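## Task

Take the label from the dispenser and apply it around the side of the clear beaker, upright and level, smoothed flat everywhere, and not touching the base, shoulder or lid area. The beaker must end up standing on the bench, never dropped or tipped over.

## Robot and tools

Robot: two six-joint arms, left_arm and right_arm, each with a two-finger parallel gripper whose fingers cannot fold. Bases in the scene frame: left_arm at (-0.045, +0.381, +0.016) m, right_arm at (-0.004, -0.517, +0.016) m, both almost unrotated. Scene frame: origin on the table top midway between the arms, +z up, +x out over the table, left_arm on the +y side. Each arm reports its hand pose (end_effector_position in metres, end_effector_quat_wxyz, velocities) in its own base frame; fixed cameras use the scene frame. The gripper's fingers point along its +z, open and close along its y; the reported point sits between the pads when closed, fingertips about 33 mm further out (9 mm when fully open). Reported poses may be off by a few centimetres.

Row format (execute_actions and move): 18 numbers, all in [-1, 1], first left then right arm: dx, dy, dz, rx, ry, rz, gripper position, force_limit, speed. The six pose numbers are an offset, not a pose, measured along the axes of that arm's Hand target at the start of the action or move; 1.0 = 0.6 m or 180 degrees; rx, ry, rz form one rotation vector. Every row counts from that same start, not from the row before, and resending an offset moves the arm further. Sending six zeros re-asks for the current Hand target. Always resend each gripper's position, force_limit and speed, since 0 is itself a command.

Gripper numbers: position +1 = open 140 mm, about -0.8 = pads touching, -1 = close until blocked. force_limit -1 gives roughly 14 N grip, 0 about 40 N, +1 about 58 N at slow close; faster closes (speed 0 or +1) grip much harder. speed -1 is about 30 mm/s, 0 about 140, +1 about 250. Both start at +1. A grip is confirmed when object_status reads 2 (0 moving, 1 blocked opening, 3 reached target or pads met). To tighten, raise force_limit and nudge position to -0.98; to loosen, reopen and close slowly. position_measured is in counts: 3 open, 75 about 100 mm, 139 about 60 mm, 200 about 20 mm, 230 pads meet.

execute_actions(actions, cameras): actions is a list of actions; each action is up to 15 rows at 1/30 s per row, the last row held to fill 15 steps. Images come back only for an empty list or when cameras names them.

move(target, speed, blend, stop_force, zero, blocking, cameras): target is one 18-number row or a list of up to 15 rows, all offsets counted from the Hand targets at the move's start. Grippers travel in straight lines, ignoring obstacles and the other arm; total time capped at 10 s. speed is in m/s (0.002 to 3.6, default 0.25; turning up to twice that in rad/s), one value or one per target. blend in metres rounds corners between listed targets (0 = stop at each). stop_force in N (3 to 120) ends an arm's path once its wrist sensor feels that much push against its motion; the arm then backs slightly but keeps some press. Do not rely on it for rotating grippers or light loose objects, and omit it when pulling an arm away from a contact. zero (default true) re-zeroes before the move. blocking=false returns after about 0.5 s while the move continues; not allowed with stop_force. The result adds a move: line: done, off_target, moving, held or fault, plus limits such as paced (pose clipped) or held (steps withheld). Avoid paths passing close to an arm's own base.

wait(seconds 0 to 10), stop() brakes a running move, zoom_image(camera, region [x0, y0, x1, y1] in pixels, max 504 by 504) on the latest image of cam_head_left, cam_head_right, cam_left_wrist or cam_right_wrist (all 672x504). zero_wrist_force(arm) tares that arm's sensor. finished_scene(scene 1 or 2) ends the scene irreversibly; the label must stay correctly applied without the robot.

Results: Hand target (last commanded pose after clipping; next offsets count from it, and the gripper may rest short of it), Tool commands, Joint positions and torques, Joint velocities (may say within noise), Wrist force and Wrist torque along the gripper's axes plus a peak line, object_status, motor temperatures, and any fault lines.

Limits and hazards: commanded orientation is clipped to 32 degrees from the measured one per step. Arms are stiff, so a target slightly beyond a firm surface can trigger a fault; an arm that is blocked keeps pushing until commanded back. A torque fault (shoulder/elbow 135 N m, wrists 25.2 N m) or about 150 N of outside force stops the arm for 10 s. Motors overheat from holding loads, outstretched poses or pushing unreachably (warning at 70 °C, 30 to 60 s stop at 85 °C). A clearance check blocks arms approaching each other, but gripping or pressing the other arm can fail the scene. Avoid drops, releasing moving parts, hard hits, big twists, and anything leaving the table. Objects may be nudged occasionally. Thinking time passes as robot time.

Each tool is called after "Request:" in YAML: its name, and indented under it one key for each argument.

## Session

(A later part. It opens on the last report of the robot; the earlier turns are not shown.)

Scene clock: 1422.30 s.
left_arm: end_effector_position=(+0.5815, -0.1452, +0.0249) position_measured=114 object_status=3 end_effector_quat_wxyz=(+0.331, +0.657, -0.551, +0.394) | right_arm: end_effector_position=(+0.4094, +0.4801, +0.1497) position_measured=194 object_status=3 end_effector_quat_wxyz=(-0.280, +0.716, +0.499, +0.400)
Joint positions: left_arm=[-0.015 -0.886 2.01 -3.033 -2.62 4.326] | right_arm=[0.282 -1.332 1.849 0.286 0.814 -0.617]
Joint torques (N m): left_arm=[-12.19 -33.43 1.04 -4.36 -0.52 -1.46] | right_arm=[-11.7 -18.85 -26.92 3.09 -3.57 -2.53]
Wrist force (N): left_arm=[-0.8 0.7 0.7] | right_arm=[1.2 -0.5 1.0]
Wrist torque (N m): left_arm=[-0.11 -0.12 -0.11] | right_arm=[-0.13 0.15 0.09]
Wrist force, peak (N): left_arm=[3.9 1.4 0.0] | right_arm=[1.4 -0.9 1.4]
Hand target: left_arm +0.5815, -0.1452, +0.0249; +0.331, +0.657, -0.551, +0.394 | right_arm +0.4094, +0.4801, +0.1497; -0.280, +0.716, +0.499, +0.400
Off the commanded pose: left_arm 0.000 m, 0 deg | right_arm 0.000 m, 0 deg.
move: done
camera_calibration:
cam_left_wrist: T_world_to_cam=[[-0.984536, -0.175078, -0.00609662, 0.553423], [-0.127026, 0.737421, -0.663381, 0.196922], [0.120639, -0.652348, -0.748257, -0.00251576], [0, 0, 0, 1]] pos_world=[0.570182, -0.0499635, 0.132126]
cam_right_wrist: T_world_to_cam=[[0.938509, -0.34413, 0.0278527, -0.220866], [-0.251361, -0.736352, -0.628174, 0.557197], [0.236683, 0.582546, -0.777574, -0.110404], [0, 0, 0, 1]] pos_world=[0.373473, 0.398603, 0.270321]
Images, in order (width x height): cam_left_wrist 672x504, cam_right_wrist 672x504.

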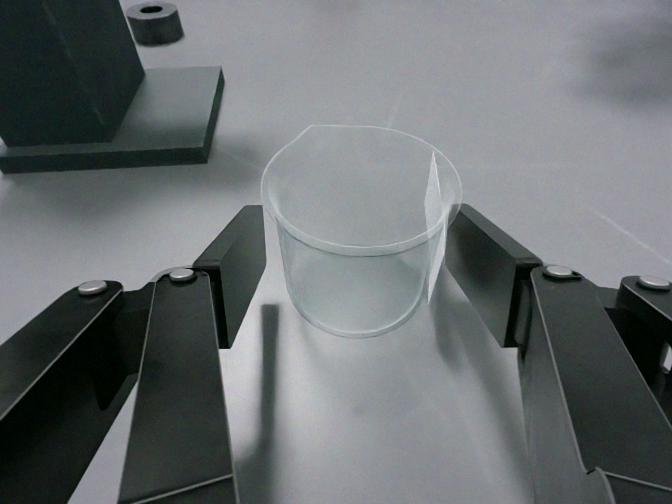

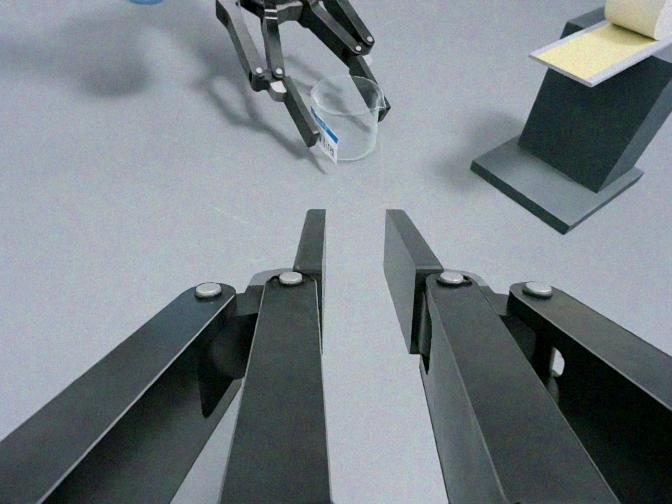

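Request:
move:
  target:
    - [0,0,0,0,0,0,-1,0,-1, 0,0,0,0,0,0,-0.517,-1,-1]
    - [0,0,0,0,0,0,0.12,0,-1, 0,0,0,0,0,0,-0.517,-1,-1]
    - [0.0002,0.0045,0.0003,0.0491,0,-0.0261,0.12,0,-1, 0,0,0,0,0,0,-0.517,-1,-1]
    - [0.0002,0.0045,0.0003,0.0491,0,-0.0261,-1,0,-1, 0,0,0,0,0,0,-0.517,-1,-1]
  speed: 0.08
  cameras: ["cam_right_wrist", "cam_left_wrist"]

Request:
zoom_image:
  camera: "cam_left_wrist"
  region: [240, 80, 500, 280]

Request:
zoom_image:
  camera: "cam_right_wrist"
  region: [260, 50, 440, 190]

Scene clock: 1442.93 s.
left_arm: end_effector_position=(+0.5789, -0.1459, +0.0249) position_measured=138 object_status=0 end_effector_quat_wxyz=(+0.296, +0.702, -0.492, +0.422) | right_arm: end_effector_position=(+0.4094, +0.4801, +0.1497) position_measured=194 object_status=3 end_effector_quat_wxyz=(-0.280, +0.716, +0.499, +0.400)
Joint positions: left_arm=[-0.044 -0.863 2.116 -3.446 -2.525 3.991] | right_arm=[0.282 -1.332 1.849 0.286 0.814 -0.617]
Joint torques (N m): left_arm=[-11.14 -31.77 3.06 -2.63 -0.35 -1.21] | right_arm=[-11.58 -18.38 -26.54 2.95 -3.58 -2.41]
Wrist force (N): left_arm=[3.6 0.5 -4.3] | right_arm=[0.9 -0.7 1.2]
Wrist torque (N m): left_arm=[-0.06 -0.14 -0.09] | right_arm=[-0.17 0.22 0.09]
Wrist force, peak (N): left_arm=[3.7 0.3 -4.5] | right_arm=[1.5 -0.7 1.5]
Hand target: left_arm +0.5789, -0.1459, +0.0249; +0.296, +0.702, -0.492, +0.422 | right_arm +0.4094, +0.4801, +0.1497; -0.280, +0.716, +0.499, +0.400
Off the commanded pose: left_arm 0.000 m, 0 deg | right_arm 0.000 m, 0 deg.
move: done
camera_calibration:
cam_left_wrist: T_world_to_cam=[[-0.939075, -0.343656, -0.00618375, 0.49981], [-0.2533, 0.704106, -0.663381, 0.26532], [0.232329, -0.621398, -0.748256, -0.0627767], [0, 0, 0, 1]] pos_world=[0.551149, -0.0540602, 0.132126]
cam_right_wrist: T_world_to_cam=[[0.938509, -0.34413, 0.0278527, -0.220866], [-0.251361, -0.736352, -0.628174, 0.557197], [0.236683, 0.582546, -0.777574, -0.110404], [0, 0, 0, 1]] pos_world=[0.373473, 0.398603, 0.270321]
Images, in order (width x height): cam_left_wrist 672x504, cam_right_wrist 672x504.

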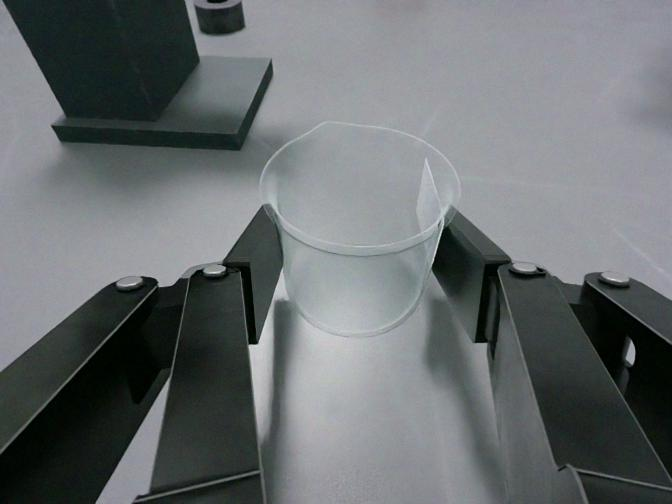

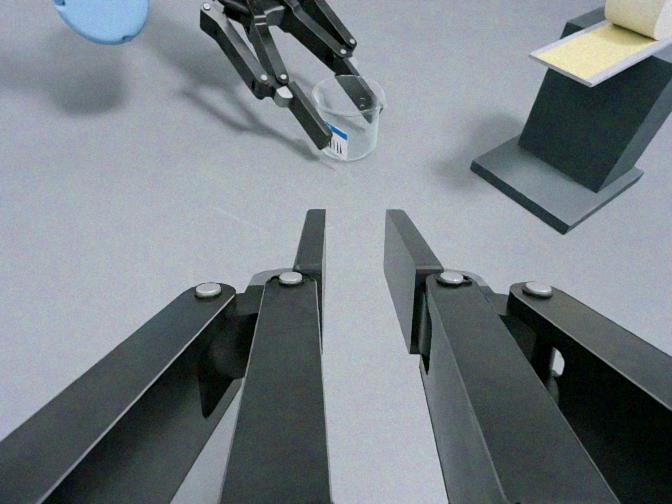

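Scaled by 1.938 from the camera's 672x504 image, which has a finer 960x720 frame.

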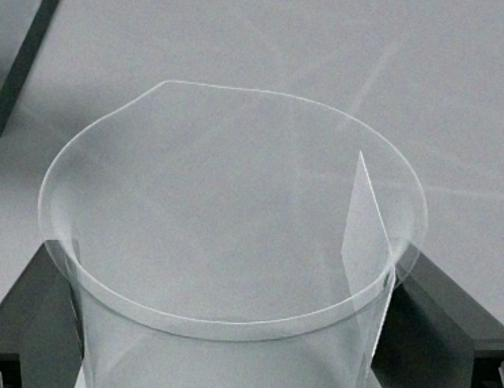

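Scaled by 2.800 from the camera's 672x504 image, which has a finer 960x720 frame.

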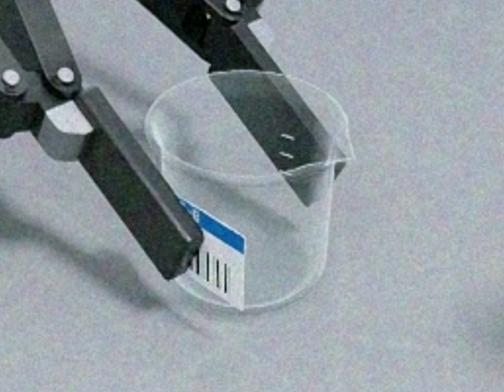

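Request:
move:
  target:
    - [0,0,0,0,0,0,0.12,0,-1, 0,0,0,0,0,0,-0.517,-1,-1]
    - [0.0002,0.0045,0.0003,0.0491,0,-0.0261,0.12,0,-1, 0,0,0,0,0,0,-0.517,-1,-1]
    - [0.0002,0.0045,0.0003,0.0491,0,-0.0261,-1,0,-1, 0,0,0,0,0,0,-0.517,-1,-1]
  speed: 0.08

Request:
move:
  target:
    - [0,0,0,0,0,0,0.12,0,-1, 0,0,0,0,0,0,-0.517,-1,-1]
    - [0.0002,0.0045,0.0003,0.0491,0,-0.0261,0.12,0,-1, 0,0,0,0,0,0,-0.517,-1,-1]
    - [0.0002,0.0045,0.0003,0.0491,0,-0.0261,-1,0,-1, 0,0,0,0,0,0,-0.517,-1,-1]
  speed: 0.08
  cameras: ["cam_right_wrist", "cam_left_wrist"]

Request:
zoom_image:
  camera: "cam_right_wrist"
  region: [260, 50, 440, 190]

Scene clock: 1463.63 s.
left_arm: end_effector_position=(+0.5764, -0.1470, +0.0249) position_measured=138 object_status=0 end_effector_quat_wxyz=(+0.258, +0.742, -0.429, +0.446) | right_arm: end_effector_position=(+0.4094, +0.4801, +0.1497) position_measured=194 object_status=3 end_effector_quat_wxyz=(-0.280, +0.716, +0.499, +0.400)
Joint positions: left_arm=[-0.098 -0.849 2.214 -3.765 -2.372 3.723] | right_arm=[0.282 -1.332 1.849 0.286 0.814 -0.617]
Joint torques (N m): left_arm=[-10.81 -30.62 5.82 -2.37 -0.15 -1.14] | right_arm=[-11.34 -18.45 -27.4 2.82 -3.7 -2.29]
Wrist force (N): left_arm=[3.7 0.7 -3.2] | right_arm=[1.1 -0.9 1.1]
Wrist torque (N m): left_arm=[-0.08 -0.16 -0.12] | right_arm=[-0.22 0.17 0.09]
Wrist force, peak (N): left_arm=[3.8 0.5 -4.7] | right_arm=[1.6 -1.0 1.5]
Hand target: left_arm +0.5764, -0.1470, +0.0249; +0.258, +0.742, -0.429, +0.446 | right_arm +0.4094, +0.4801, +0.1497; -0.280, +0.716, +0.499, +0.400
Off the commanded pose: left_arm 0.000 m, 0 deg | right_arm 0.000 m, 0 deg.
move: done

Scene clock: 1466.97 s.
left_arm: end_effector_position=(+0.5742, -0.1486, +0.0250) position_measured=138 object_status=0 end_effector_quat_wxyz=(+0.218, +0.777, -0.362, +0.467) | right_arm: end_effector_position=(+0.4094, +0.4801, +0.1497) position_measured=194 object_status=3 end_effector_quat_wxyz=(-0.280, +0.716, +0.499, +0.400)
Joint positions: left_arm=[-0.183 -0.841 2.31 -4.007 -2.167 3.511] | right_arm=[0.282 -1.332 1.849 0.286 0.814 -0.617]
Joint torques (N m): left_arm=[-10.62 -28.19 8.15 -2.88 0.4 -1.14] | right_arm=[-11.29 -18.88 -26.82 2.69 -3.5 -2.36]
Wrist force (N): left_arm=[2.2 0.6 -2.6] | right_arm=[1.4 -0.8 1.1]
Wrist torque (N m): left_arm=[-0.09 -0.11 -0.11] | right_arm=[-0.21 0.12 0.09]
Wrist force, peak (N): left_arm=[3.5 0.7 -3.1] | right_arm=[1.4 -1.0 1.4]
Hand target: left_arm +0.5742, -0.1486, +0.0250; +0.218, +0.777, -0.362, +0.467 | right_arm +0.4094, +0.4801, +0.1497; -0.280, +0.716, +0.499, +0.400
Off the commanded pose: left_arm 0.000 m, 0 deg | right_arm 0.000 m, 0 deg.
move: done
camera_calibration:
cam_left_wrist: T_world_to_cam=[[-0.764694, -0.644362, -0.0063979, 0.349697], [-0.478975, 0.575007, -0.663287, 0.376342], [0.431076, -0.504148, -0.748337, -0.160001], [0, 0, 0, 1]] pos_world=[0.516642, -0.071732, 0.132125]
cam_right_wrist: T_world_to_cam=[[0.938509, -0.34413, 0.0278527, -0.220866], [-0.251361, -0.736352, -0.628174, 0.557197], [0.236683, 0.582546, -0.777574, -0.110404], [0, 0, 0, 1]] pos_world=[0.373473, 0.398603, 0.270321]
Images, in order (width x height): cam_left_wrist 672x504, cam_right_wrist 672x504.

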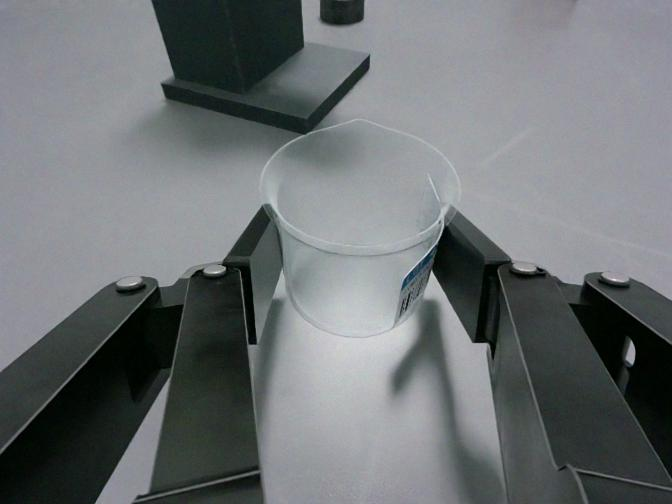

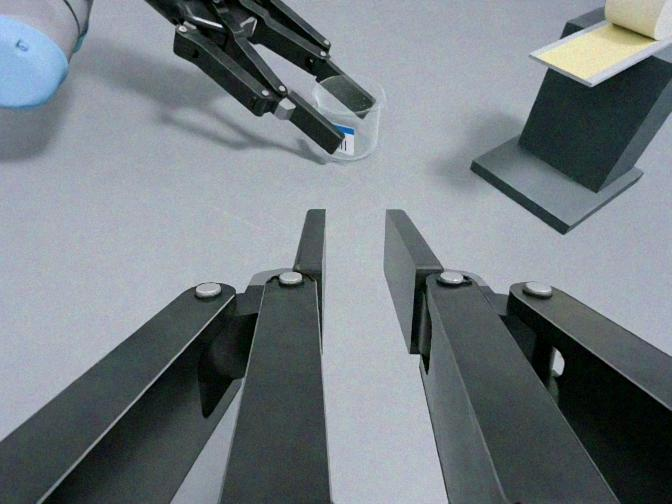

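Scaled by 2.800 from the camera's 672x504 image, which has a finer 960x720 frame.

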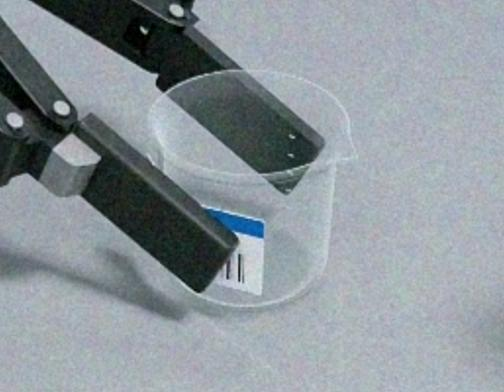

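Request:
move:
  target:
    - [0,0,0,0,0,0,0.12,0,-1, 0,0,0,0,0,0,-0.517,-1,-1]
    - [0.0002,0.0045,0.0003,0.0491,0,-0.0261,0.12,0,-1, 0,0,0,0,0,0,-0.517,-1,-1]
    - [0.0002,0.0045,0.0003,0.0491,0,-0.0261,-1,0,-1, 0,0,0,0,0,0,-0.517,-1,-1]
  speed: 0.08

Request:
move:
  target:
    - [0,0,0,0,0,0,0.12,0,-1, 0,0,0,0,0,0,-0.517,-1,-1]
    - [0.0002,0.0045,0.0003,0.0491,0,-0.0261,0.12,0,-1, 0,0,0,0,0,0,-0.517,-1,-1]
    - [0.0002,0.0045,0.0003,0.0491,0,-0.0261,-1,0,-1, 0,0,0,0,0,0,-0.517,-1,-1]
  speed: 0.08
  cameras: ["cam_right_wrist", "cam_left_wrist"]

Request:
zoom_image:
  camera: "cam_right_wrist"
  region: [260, 50, 440, 190]

Scene clock: 1488.77 s.
left_arm: end_effector_position=(+0.5723, -0.1505, +0.0250) position_measured=138 object_status=0 end_effector_quat_wxyz=(+0.176, +0.806, -0.293, +0.484) | right_arm: end_effector_position=(+0.4094, +0.4801, +0.1497) position_measured=194 object_status=3 end_effector_quat_wxyz=(-0.280, +0.716, +0.499, +0.400)
Joint positions: left_arm=[-0.304 -0.833 2.399 -4.185 -1.917 3.335] | right_arm=[0.282 -1.332 1.849 0.286 0.814 -0.617]
Joint torques (N m): left_arm=[-11.25 -25.4 10.63 -3.23 0.72 -1.27] | right_arm=[-11.23 -19.15 -27.06 2.61 -3.4 -2.19]
Wrist force (N): left_arm=[1.8 0.6 -1.9] | right_arm=[1.4 -0.8 1.3]
Wrist torque (N m): left_arm=[-0.07 -0.13 -0.09] | right_arm=[-0.18 0.12 0.09]
Wrist force, peak (N): left_arm=[2.8 0.4 -2.8] | right_arm=[1.3 -1.1 1.4]
Hand target: left_arm +0.5723, -0.1505, +0.0250; +0.176, +0.806, -0.293, +0.484 | right_arm +0.4094, +0.4801, +0.1497; -0.280, +0.716, +0.499, +0.400
Off the commanded pose: left_arm 0.000 m, 0 deg | right_arm 0.000 m, 0 deg.
move: done

Scene clock: 1492.13 s.
left_arm: end_effector_position=(+0.5707, -0.1527, +0.0250) position_measured=138 object_status=0 end_effector_quat_wxyz=(+0.133, +0.828, -0.222, +0.497) | right_arm: end_effector_position=(+0.4094, +0.4801, +0.1497) position_measured=194 object_status=3 end_effector_quat_wxyz=(-0.280, +0.716, +0.499, +0.400)
Joint positions: left_arm=[-0.458 -0.823 2.472 -4.3 -1.629 3.173] | right_arm=[0.282 -1.332 1.849 0.286 0.814 -0.617]
Joint torques (N m): left_arm=[-10.05 -24.29 11.92 -3.03 0.7 -1.3] | right_arm=[-10.86 -19.47 -26.61 2.59 -3.43 -2.14]
Wrist force (N): left_arm=[2.1 0.7 -2.0] | right_arm=[1.1 -0.5 0.8]
Wrist torque (N m): left_arm=[-0.05 -0.20 -0.07] | right_arm=[-0.13 0.16 0.09]
Wrist force, peak (N): left_arm=[2.1 0.7 -2.0] | right_arm=[1.3 -1.0 1.3]
Hand target: left_arm +0.5707, -0.1527, +0.0250; +0.133, +0.828, -0.222, +0.497 | right_arm +0.4094, +0.4801, +0.1497; -0.280, +0.716, +0.499, +0.400
Off the commanded pose: left_arm 0.000 m, 0 deg | right_arm 0.000 m, 0 deg.
move: done
camera_calibration:
cam_left_wrist: T_world_to_cam=[[-0.49793, -0.867192, -0.00653369, 0.158153], [-0.646789, 0.376375, -0.663329, 0.442571], [0.577693, -0.326066, -0.748299, -0.216997], [0, 0, 0, 1]] pos_world=[0.490356, -0.100179, 0.132225]
cam_right_wrist: T_world_to_cam=[[0.938509, -0.34413, 0.0278527, -0.220866], [-0.251361, -0.736352, -0.628174, 0.557197], [0.236683, 0.582546, -0.777574, -0.110404], [0, 0, 0, 1]] pos_world=[0.373473, 0.398603, 0.270321]
Images, in order (width x height): cam_left_wrist 672x504, cam_right_wrist 672x504.

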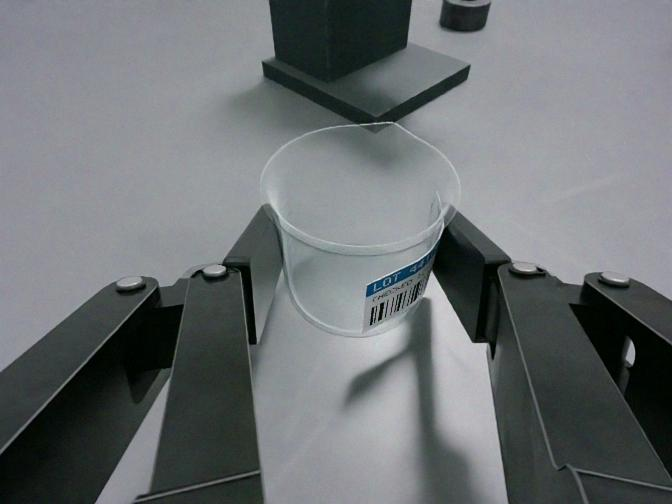

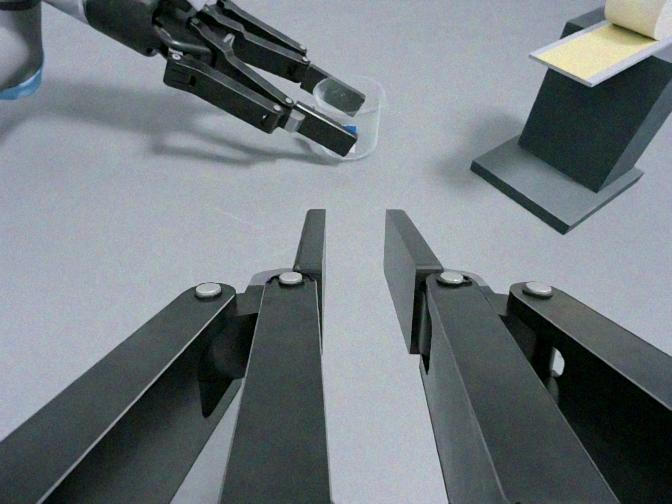

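Scaled by 2.800 from the camera's 672x504 image, which has a finer 960x720 frame.

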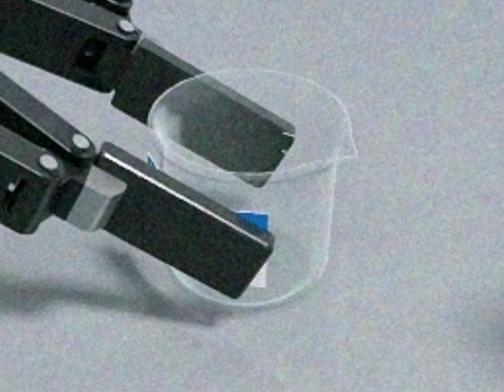

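Request:
move:
  target:
    - [0,0,0,0,0,0,0.12,0,-1, 0,0,0,0,0,0,-0.517,-1,-1]
    - [0.0002,0.0045,0.0003,0.0491,0,-0.0261,0.12,0,-1, 0,0,0,0,0,0,-0.517,-1,-1]
    - [0.0002,0.0045,0.0003,0.0491,0,-0.0261,-1,0,-1, 0,0,0,0,0,0,-0.517,-1,-1]
  speed: 0.08

Request:
move:
  target:
    - [0,0,0,0,0,0,0.12,0,-1, 0,0,0,0,0,0,-0.517,-1,-1]
    - [0.0002,0.0045,0.0003,0.0491,0,-0.0261,0.12,0,-1, 0,0,0,0,0,0,-0.517,-1,-1]
    - [0.0002,0.0045,0.0003,0.0491,0,-0.0261,-1,0,-1, 0,0,0,0,0,0,-0.517,-1,-1]
  speed: 0.08
  cameras: ["cam_right_wrist", "cam_left_wrist"]

Request:
zoom_image:
  camera: "cam_left_wrist"
  region: [240, 110, 500, 350]

Scene clock: 1516.77 s.
left_arm: end_effector_position=(+0.5695, -0.1551, +0.0250) position_measured=138 object_status=0 end_effector_quat_wxyz=(+0.089, +0.844, -0.149, +0.507) | right_arm: end_effector_position=(+0.4094, +0.4801, +0.1497) position_measured=194 object_status=3 end_effector_quat_wxyz=(-0.280, +0.716, +0.499, +0.400)
Joint positions: left_arm=[-0.628 -0.819 2.519 -4.336 -1.325 3.008] | right_arm=[0.282 -1.332 1.849 0.286 0.814 -0.617]
Joint torques (N m): left_arm=[-10.08 -35.18 13.27 -1.42 0.86 -1.38] | right_arm=[-10.63 -19.75 -26.96 2.43 -3.35 -1.99]
Wrist force (N): left_arm=[3.0 0.7 -3.7] | right_arm=[1.2 -0.7 1.3]
Wrist torque (N m): left_arm=[-0.02 -0.15 -0.07] | right_arm=[-0.16 0.14 0.09]
Wrist force, peak (N): left_arm=[3.3 0.8 -3.6] | right_arm=[1.3 -1.0 1.4]
Hand target: left_arm +0.5695, -0.1551, +0.0250; +0.089, +0.844, -0.149, +0.507 | right_arm +0.4094, +0.4801, +0.1497; -0.280, +0.716, +0.499, +0.400
Off the commanded pose: left_arm 0.000 m, 0 deg | right_arm 0.000 m, 0 deg.
move: done

Scene clock: 1520.13 s.
left_arm: end_effector_position=(+0.5688, -0.1577, +0.0250) position_measured=138 object_status=0 end_effector_quat_wxyz=(+0.045, +0.854, -0.075, +0.513) | right_arm: end_effector_position=(+0.4094, +0.4801, +0.1497) position_measured=194 object_status=3 end_effector_quat_wxyz=(-0.280, +0.716, +0.499, +0.400)
Joint positions: left_arm=[-0.786 -0.831 2.535 -4.269 -1.039 2.823] | right_arm=[0.282 -1.332 1.849 0.286 0.814 -0.617]
Joint torques (N m): left_arm=[-10.46 -38.5 -4.66 -1.35 1.2 -1.18] | right_arm=[-10.72 -19.83 -26.26 2.44 -3.45 -1.94]
Wrist force (N): left_arm=[2.4 0.5 -3.1] | right_arm=[1.0 -0.8 1.3]
Wrist torque (N m): left_arm=[-0.05 -0.16 -0.08] | right_arm=[-0.20 0.19 0.09]
Wrist force, peak (N): left_arm=[3.3 0.7 -3.5] | right_arm=[1.3 -1.0 1.3]
Hand target: left_arm +0.5688, -0.1577, +0.0250; +0.045, +0.854, -0.075, +0.513 | right_arm +0.4094, +0.4801, +0.1497; -0.280, +0.716, +0.499, +0.400
Off the commanded pose: left_arm 0.000 m, 0 deg | right_arm 0.000 m, 0 deg.
move: done
camera_calibration:
cam_left_wrist: T_world_to_cam=[[-0.170976, -0.985252, -0.00681714, -0.0518219], [-0.736519, 0.132402, -0.663332, 0.455804], [0.654451, -0.108393, -0.748295, -0.226878], [0, 0, 0, 1]] pos_world=[0.475329, -0.135999, 0.132224]
cam_right_wrist: T_world_to_cam=[[0.938509, -0.34413, 0.0278527, -0.220866], [-0.251361, -0.736352, -0.628174, 0.557197], [0.236683, 0.582546, -0.777574, -0.110404], [0, 0, 0, 1]] pos_world=[0.373473, 0.398603, 0.270321]
Images, in order (width x height): cam_left_wrist 672x504, cam_right_wrist 672x504.

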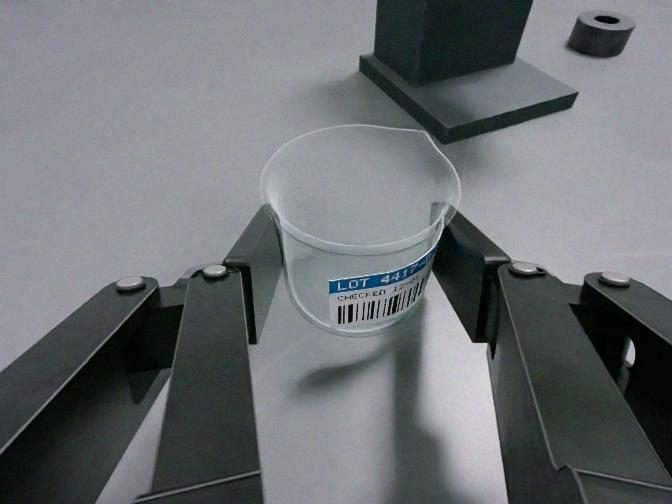

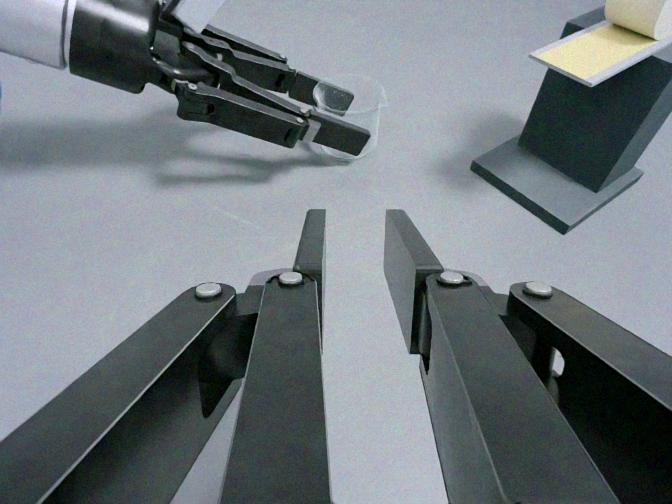

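Scaled by 1.938 from the camera's 672x504 image, which has a finer 960x720 frame.

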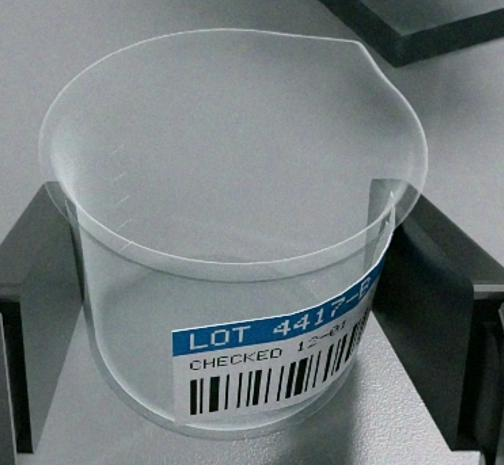

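Request:
move:
  target:
    - [0,0,0,0,0,0,0.12,0,-1, 0,0,0,0,0,0,-0.517,-1,-1]
    - [0.0001,0.0036,0.0002,0.0393,0,-0.0208,0.12,0,-1, 0,0,0,0,0,0,-0.517,-1,-1]
    - [0.0001,0.0036,0.0002,0.0393,0,-0.0208,-1,0,-1, 0,0,0,0,0,0,-0.517,-1,-1]
  speed: 0.08
  cameras: ["cam_right_wrist"]

Request:
move:
  target:
    - [0,0,0,0,0,0,0.12,0,-1, 0,0,0,0,0,0,-0.517,-1,-1]
    - [0.0001,0.0036,0.0002,0.0393,0,-0.0208,0.12,0,-1, 0,0,0,0,0,0,-0.517,-1,-1]
    - [0.0001,0.0036,0.0002,0.0393,0,-0.0208,-1,0,-1, 0,0,0,0,0,0,-0.517,-1,-1]
  speed: 0.08
  cameras: ["cam_right_wrist"]

Request:
zoom_image:
  camera: "cam_right_wrist"
  region: [260, 50, 440, 190]

Scene clock: 1557.77 s.
left_arm: end_effector_position=(+0.5686, -0.1599, +0.0250) position_measured=139 object_status=0 end_effector_quat_wxyz=(+0.009, +0.857, -0.015, +0.515) | right_arm: end_effector_position=(+0.4094, +0.4801, +0.1497) position_measured=194 object_status=3 end_effector_quat_wxyz=(-0.280, +0.716, +0.499, +0.400)
Joint positions: left_arm=[-0.888 -0.858 2.527 -4.13 -0.842 2.648] | right_arm=[0.282 -1.332 1.849 0.286 0.814 -0.617]
Joint torques (N m): left_arm=[-10.99 -38.03 -13.64 -0.97 1.57 -1.04] | right_arm=[-10.16 -19.52 -26.67 2.18 -3.39 -1.79]
Wrist force (N): left_arm=[2.3 0.6 -2.5] | right_arm=[1.1 -0.8 0.9]
Wrist torque (N m): left_arm=[-0.10 -0.13 -0.15] | right_arm=[-0.18 0.17 0.09]
Wrist force, peak (N): left_arm=[2.5 0.8 -3.2] | right_arm=[1.4 -0.8 1.4]
Hand target: left_arm +0.5686, -0.1599, +0.0250; +0.009, +0.857, -0.015, +0.515 | right_arm +0.4094, +0.4801, +0.1497; -0.280, +0.716, +0.499, +0.400
Off the commanded pose: left_arm 0.000 m, 0 deg | right_arm 0.000 m, 0 deg.
move: done
camera_calibration:
cam_right_wrist: T_world_to_cam=[[0.938509, -0.34413, 0.0278527, -0.220866], [-0.251361, -0.736352, -0.628174, 0.557197], [0.236683, 0.582546, -0.777574, -0.110404], [0, 0, 0, 1]] pos_world=[0.373473, 0.398603, 0.270321]
Images, in order (width x height): cam_right_wrist 672x504.

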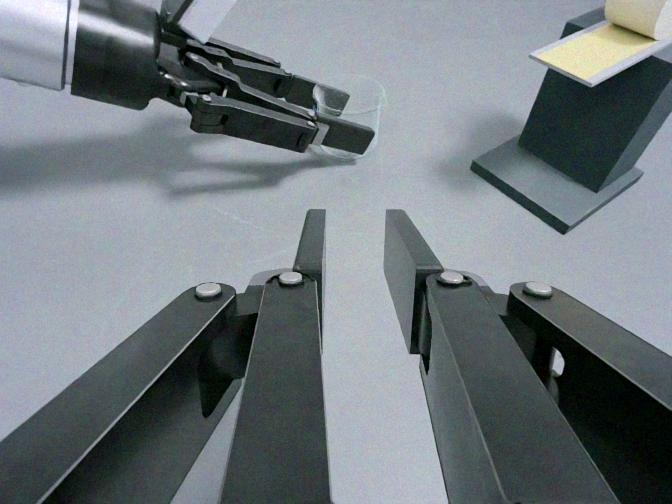

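Scene clock: 1561.00 s.
left_arm: end_effector_position=(+0.5686, -0.1621, +0.0250) position_measured=139 object_status=0 end_effector_quat_wxyz=(-0.027, +0.856, +0.045, +0.514) | right_arm: end_effector_position=(+0.4094, +0.4801, +0.1497) position_measured=194 object_status=3 end_effector_quat_wxyz=(-0.280, +0.716, +0.499, +0.400)
Joint positions: left_arm=[-0.962 -0.903 2.503 -3.907 -0.686 2.436] | right_arm=[0.282 -1.332 1.849 0.286 0.814 -0.617]
Joint torques (N m): left_arm=[-9.21 -38.33 -14.89 -1.1 1.89 -1.12] | right_arm=[-9.88 -19.81 -27.04 2.16 -3.31 -1.84]
Wrist force (N): left_arm=[2.6 0.5 -2.1] | right_arm=[1.3 -0.7 1.3]
Wrist torque (N m): left_arm=[-0.15 -0.16 -0.14] | right_arm=[-0.16 0.14 0.09]
Wrist force, peak (N): left_arm=[2.3 0.7 -2.9] | right_arm=[1.1 -0.8 1.5]
Hand target: left_arm +0.5686, -0.1621, +0.0250; -0.027, +0.856, +0.045, +0.514 | right_arm +0.4094, +0.4801, +0.1497; -0.280, +0.716, +0.499, +0.400
Off the commanded pose: left_arm 0.000 m, 0 deg | right_arm 0.000 m, 0 deg.
move: done
camera_calibration:
cam_right_wrist: T_world_to_cam=[[0.938509, -0.34413, 0.0278527, -0.220866], [-0.251361, -0.736352, -0.628174, 0.557197], [0.236683, 0.582546, -0.777574, -0.110404], [0, 0, 0, 1]] pos_world=[0.373473, 0.398603, 0.270321]
Images, in order (width x height): cam_right_wrist 672x504.

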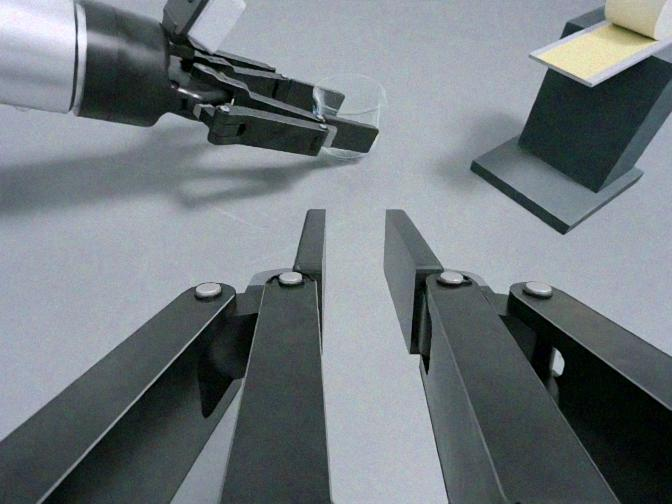

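Scaled by 2.800 from the camera's 672x504 image, which has a finer 960x720 frame.

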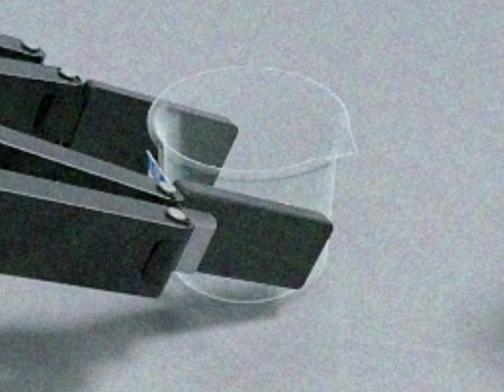

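Request:
move:
  target:
    - [0,0,0,0,0,0,0.4,0,-1, 0,0,0,0,0,0,-0.517,-1,-1]
    - [0,0,-0.2,0,0,0,0.4,0,-1, 0,0,0,0,0,0,-0.517,-1,-1]
    - [0.2715,-0.1325,-0.3283,0,0,0,0.4,0,-1, 0,0,0,0,0,0,-0.517,-1,-1]
  speed: [0.1,0.1,0.2]
  blend: [0,0.02,0]
  cameras: ["cam_right_wrist", "cam_left_wrist"]

Request:
zoom_image:
  camera: "cam_right_wrist"
  region: [270, 60, 430, 180]

Scene clock: 1604.87 s.
left_arm: end_effector_position=(+0.4635, -0.0934, +0.2614) position_measured=78 object_status=3 end_effector_quat_wxyz=(-0.027, +0.856, +0.045, +0.514) | right_arm: end_effector_position=(+0.4094, +0.4801, +0.1497) position_measured=194 object_status=3 end_effector_quat_wxyz=(-0.280, +0.716, +0.499, +0.400)
Joint positions: left_arm=[-1.201 -2.292 2.598 -2.332 -0.551 2.094] | right_arm=[0.282 -1.332 1.849 0.286 0.814 -0.617]
Joint torques (N m): left_arm=[-11.65 -3.34 -38 -1.13 3.39 -1.37] | right_arm=[-9.76 -19.61 -26.6 1.93 -3.36 -1.67]
Wrist force (N): left_arm=[-0.6 0.9 0.3] | right_arm=[1.2 -0.6 1.0]
Wrist torque (N m): left_arm=[-0.06 -0.15 -0.12] | right_arm=[-0.15 0.16 0.09]
Wrist force, peak (N): left_arm=[2.7 0.5 -2.4] | right_arm=[1.2 -0.9 1.5]
Hand target: left_arm +0.4634, -0.0934, +0.2614; -0.027, +0.856, +0.045, +0.514 | right_arm +0.4094, +0.4801, +0.1497; -0.280, +0.716, +0.499, +0.400
Off the commanded pose: left_arm 0.000 m, 0 deg | right_arm 0.000 m, 0 deg.
move: done
camera_calibration:
cam_left_wrist: T_world_to_cam=[[0.10722, -0.994208, -0.00737894, -0.134412], [-0.744378, -0.0753531, -0.663494, 0.510859], [0.659095, 0.0766328, -0.748145, 0.0409843], [0, 0, 0, 1]] pos_world=[0.367671, -0.098279, 0.368622]
cam_right_wrist: T_world_to_cam=[[0.938509, -0.34413, 0.0278527, -0.220866], [-0.251361, -0.736352, -0.628174, 0.557197], [0.236683, 0.582546, -0.777574, -0.110404], [0, 0, 0, 1]] pos_world=[0.373473, 0.398603, 0.270321]
Images, in order (width x height): cam_left_wrist 672x504, cam_right_wrist 672x504.

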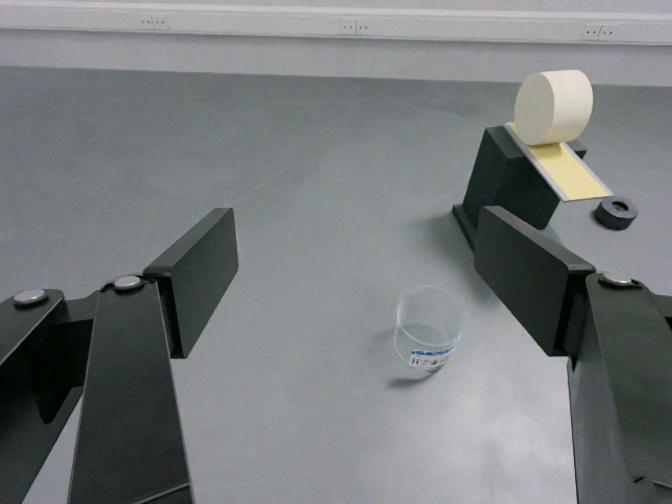

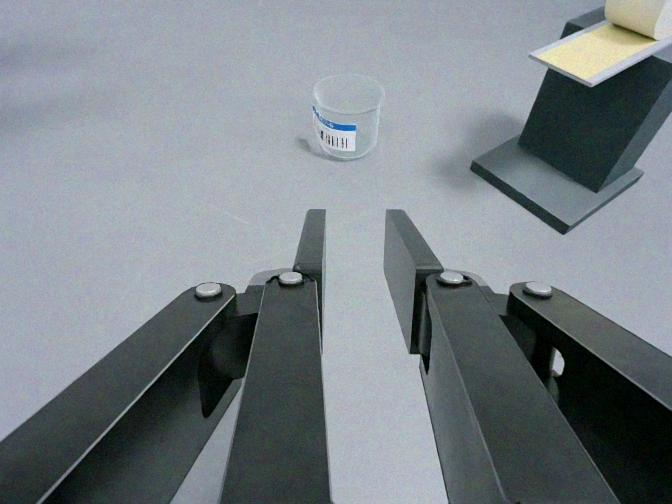

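Scaled by 3.150 from the camera's 672x504 image, which has a finer 960x720 frame.

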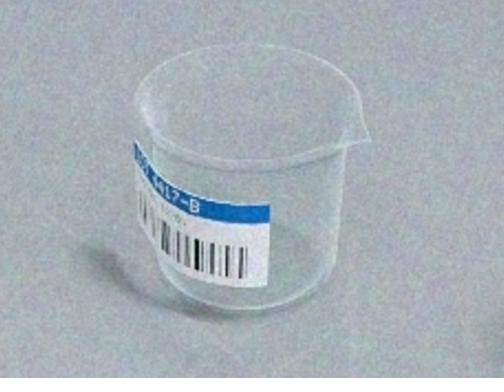

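Request:
move:
  target:
    - [0.0475,-0.0621,0.0893,-0.2747,0,0.1459,0.4,0,-1, 0,0,0,0,0,0,-0.517,-1,-1]
    - [0.0305,-0.0101,0.2754,-0.569,0,0.3022,0.4,0,-1, 0,0,0,0,0,0,-0.517,-1,-1]
  speed: 0.25
  blend: 0.02
  cameras: ["cam_left_wrist"]

Scene clock: 1648.97 s.
left_arm: end_effector_position=(+0.6164, -0.0711, +0.2000) position_measured=78 object_status=3 end_effector_quat_wxyz=(-0.422, -0.492, +0.702, -0.295) | right_arm: end_effector_position=(+0.4094, +0.4801, +0.1497) position_measured=194 object_status=3 end_effector_quat_wxyz=(-0.280, +0.716, +0.499, +0.400)
Joint positions: left_arm=[0.075 -0.907 1.14 -1.145 -2.506 5.476] | right_arm=[0.282 -1.332 1.849 0.286 0.814 -0.617]
Joint torques (N m): left_arm=[-11.33 -44.33 -35.48 0.59 -0.09 1.88] | right_arm=[-9.71 -20.44 -26.31 1.78 -3.17 -1.56]
Wrist force (N): left_arm=[-0.9 0.8 0.7] | right_arm=[1.2 -0.8 1.1]
Wrist torque (N m): left_arm=[-0.09 -0.08 -0.29] | right_arm=[-0.18 0.16 0.09]
Wrist force, peak (N): left_arm=[-0.7 1.7 0.3] | right_arm=[1.5 -1.1 1.1]
Hand target: left_arm +0.6164, -0.0711, +0.2000; -0.422, -0.492, +0.702, -0.295 | right_arm +0.4094, +0.4801, +0.1497; -0.280, +0.716, +0.499, +0.400
Off the commanded pose: left_arm 0.000 m, 0 deg | right_arm 0.000 m, 0 deg.
move: done
camera_calibration:
cam_left_wrist: T_world_to_cam=[[-0.940854, 0.33877, -0.00543964, 0.611365], [0.256836, 0.702646, -0.66357, 0.0237826], [-0.220975, -0.625719, -0.748095, 0.385006], [0, 0, 0, 1]] pos_world=[0.654173, 0.0170825, 0.307128]
Images, in order (width x height): cam_left_wrist 672x504.

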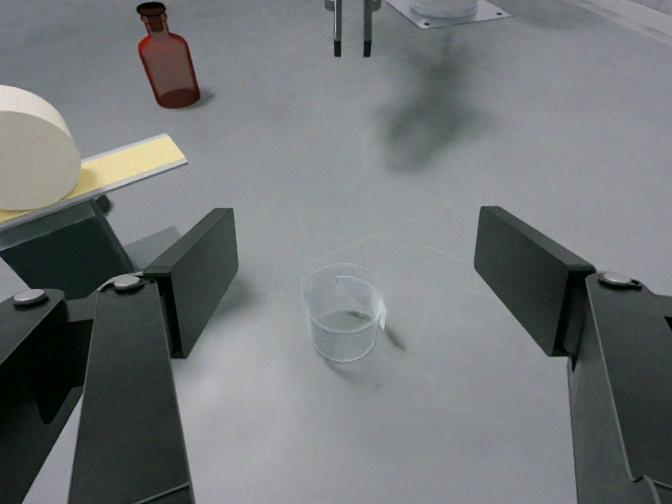

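Request:
move:
  target:
    - [-0.1954,0,0.1038,0,0,0,0.4,0,-1, 0,0,0,0,0,0,-0.517,-1,-1]
    - [-0.1954,0,0.2538,0,0,0,0.4,0,-1, 0,0,0,0,0,0,-0.517,-1,-1]
  speed: [0.2,0.1]
  blend: [0.01,0]
  cameras: ["cam_left_wrist", "cam_right_wrist"]

Request:
zoom_image:
  camera: "cam_left_wrist"
  region: [240, 110, 500, 350]

Request:
zoom_image:
  camera: "cam_right_wrist"
  region: [270, 40, 430, 180]

Scene clock: 1663.30 s.
left_arm: end_effector_position=(+0.5892, -0.1457, +0.0250) position_measured=78 object_status=3 end_effector_quat_wxyz=(-0.422, -0.492, +0.702, -0.295) | right_arm: end_effector_position=(+0.4094, +0.4801, +0.1497) position_measured=194 object_status=3 end_effector_quat_wxyz=(-0.280, +0.716, +0.499, +0.400)
Joint positions: left_arm=[-0.031 -0.815 1.507 -1.731 -2.566 5.323] | right_arm=[0.282 -1.332 1.849 0.286 0.814 -0.617]
Joint torques (N m): left_arm=[-11.26 -61.02 -5.29 -3.21 -3.5 -1.18] | right_arm=[-9.59 -20.07 -26.47 1.58 -3.2 -1.42]
Wrist force (N): left_arm=[-0.8 0.8 0.6] | right_arm=[1.1 -1.0 1.3]
Wrist torque (N m): left_arm=[-0.09 -0.13 -0.11] | right_arm=[-0.23 0.17 0.09]
Wrist force, peak (N): left_arm=[-2.5 0.9 0.5] | right_arm=[1.6 -0.9 1.2]
Hand target: left_arm +0.5892, -0.1457, +0.0250; -0.422, -0.492, +0.702, -0.295 | right_arm +0.4094, +0.4801, +0.1497; -0.280, +0.716, +0.499, +0.400
Off the commanded pose: left_arm 0.000 m, 0 deg | right_arm 0.000 m, 0 deg.
move: done
camera_calibration:
cam_left_wrist: T_world_to_cam=[[-0.940824, 0.338853, -0.0053922, 0.61004], [0.256862, 0.702618, -0.663589, -0.0330248], [-0.22107, -0.625705, -0.748078, 0.201521], [0, 0, 0, 1]] pos_world=[0.626973, -0.0574173, 0.132128]
cam_right_wrist: T_world_to_cam=[[0.938509, -0.34413, 0.0278527, -0.220866], [-0.251361, -0.736352, -0.628174, 0.557197], [0.236683, 0.582546, -0.777574, -0.110404], [0, 0, 0, 1]] pos_world=[0.373473, 0.398603, 0.270321]
Images, in order (width x height): cam_left_wrist 672x504, cam_right_wrist 672x504.

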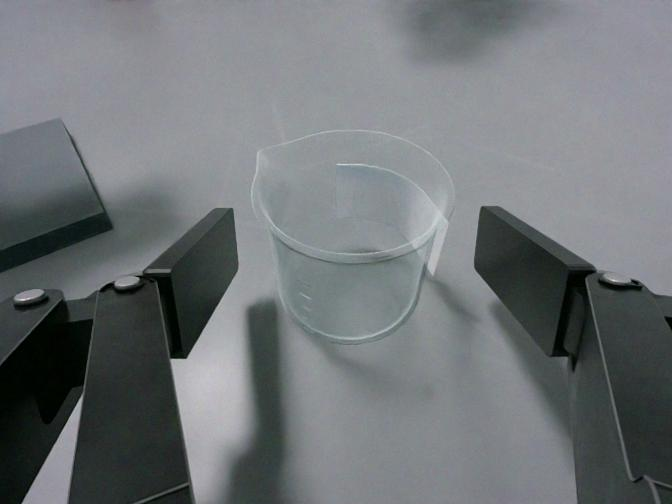

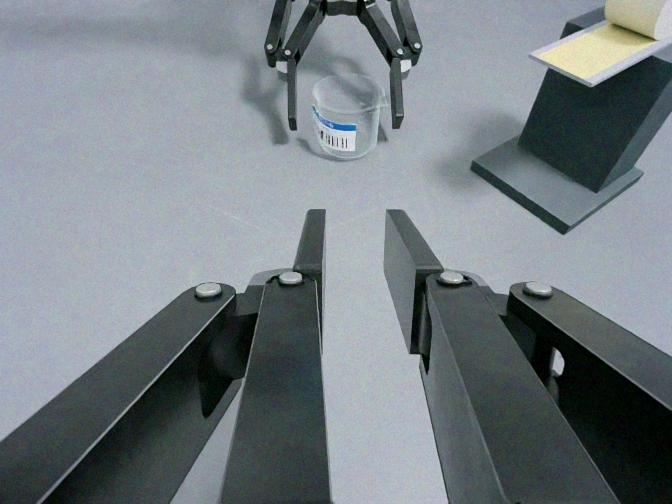

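Scaled by 1.938 from the camera's 672x504 image, which has a finer 960x720 frame.

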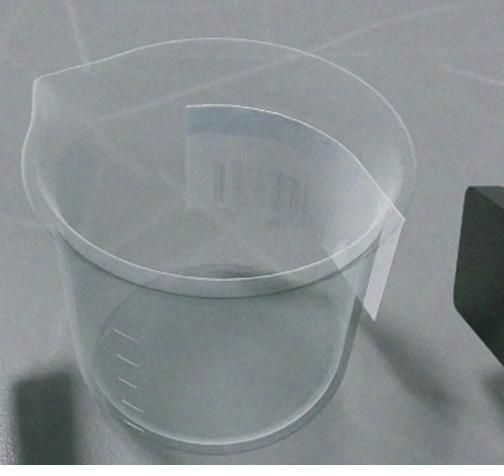

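Scaled by 3.150 from the camera's 672x504 image, which has a finer 960x720 frame.

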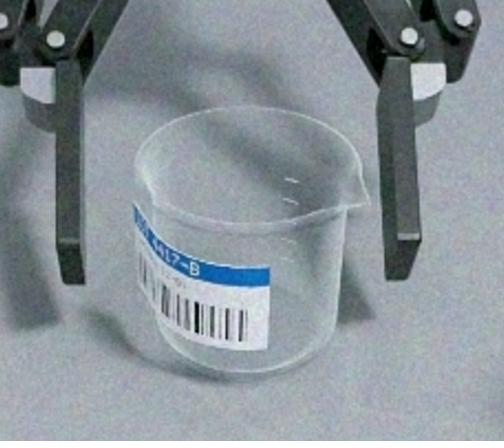

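Request:
move:
  target:
    - [0.0003,0.0054,0.0005,0.0589,0,-0.0313,0.4,0,-1, 0,0,0,0,0,0,-0.517,-1,-1]
    - [0.0003,0.0054,0.0005,0.0589,0,-0.0313,-1,0,-1, 0,0,0,0,0,0,-0.517,-1,-1]
  speed: 0.1
  cameras: ["cam_left_wrist", "cam_right_wrist"]

Request:
zoom_image:
  camera: "cam_left_wrist"
  region: [240, 110, 500, 350]

Scene clock: 1681.10 s.
left_arm: end_effector_position=(+0.5860, -0.1450, +0.0250) position_measured=138 object_status=0 end_effector_quat_wxyz=(-0.389, -0.563, +0.647, -0.338) | right_arm: end_effector_position=(+0.4094, +0.4801, +0.1497) position_measured=194 object_status=3 end_effector_quat_wxyz=(-0.280, +0.716, +0.499, +0.400)
Joint positions: left_arm=[-0.01 -0.884 1.742 -2.191 -2.637 4.981] | right_arm=[0.282 -1.332 1.849 0.286 0.814 -0.617]
Joint torques (N m): left_arm=[-9.41 -52.54 -3.42 -3.09 -0.29 -1.24] | right_arm=[-8.52 -20.4 -26.63 1.41 -3.18 -1.32]
Wrist force (N): left_arm=[2.5 0.6 -2.7] | right_arm=[1.3 -0.8 1.1]
Wrist torque (N m): left_arm=[-0.06 -0.12 -0.07] | right_arm=[-0.19 0.13 0.09]
Wrist force, peak (N): left_arm=[2.7 0.5 -3.4] | right_arm=[1.4 -1.0 1.3]
Hand target: left_arm +0.5860, -0.1449, +0.0250; -0.389, -0.563, +0.647, -0.338 | right_arm +0.4094, +0.4801, +0.1497; -0.280, +0.716, +0.499, +0.400
Off the commanded pose: left_arm 0.000 m, 0 deg | right_arm 0.000 m, 0 deg.
move: done
camera_calibration:
cam_left_wrist: T_world_to_cam=[[-0.990729, 0.135745, -0.00547912, 0.606569], [0.105169, 0.740789, -0.663453, 0.0617934], [-0.0860016, -0.657879, -0.748197, 0.117492], [0, 0, 0, 1]] pos_world=[0.604551, -0.0508192, 0.132228]
cam_right_wrist: T_world_to_cam=[[0.938509, -0.34413, 0.0278527, -0.220866], [-0.251361, -0.736352, -0.628174, 0.557197], [0.236683, 0.582546, -0.777574, -0.110404], [0, 0, 0, 1]] pos_world=[0.373473, 0.398603, 0.270321]
Images, in order (width x height): cam_left_wrist 672x504, cam_right_wrist 672x504.

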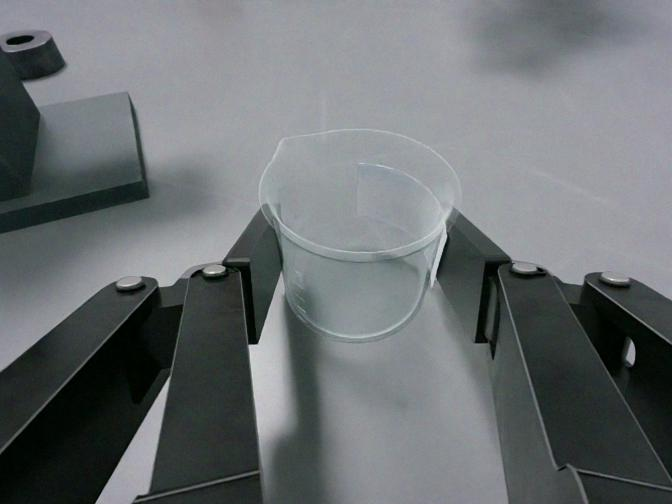

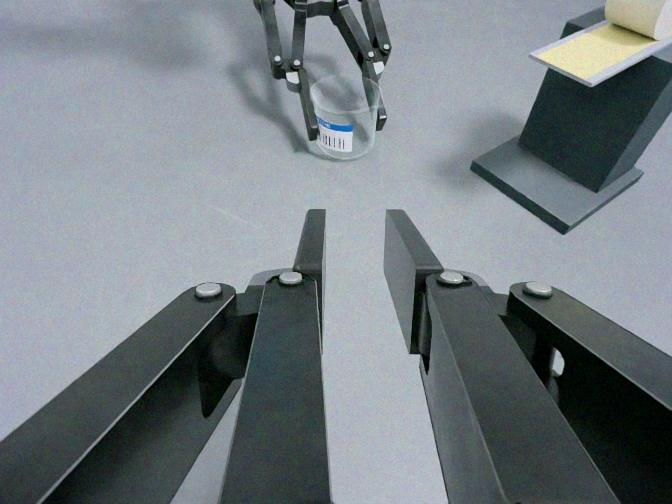

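Scaled by 1.938 from the camera's 672x504 image, which has a finer 960x720 frame.

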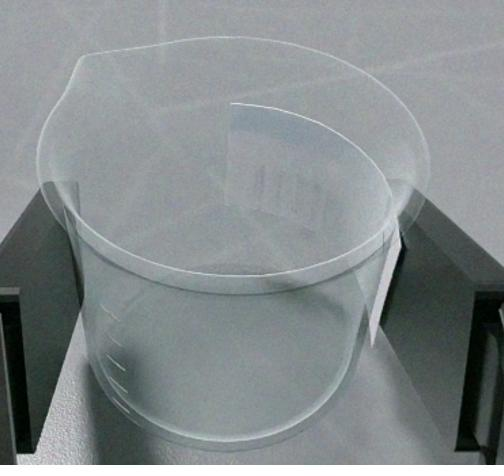

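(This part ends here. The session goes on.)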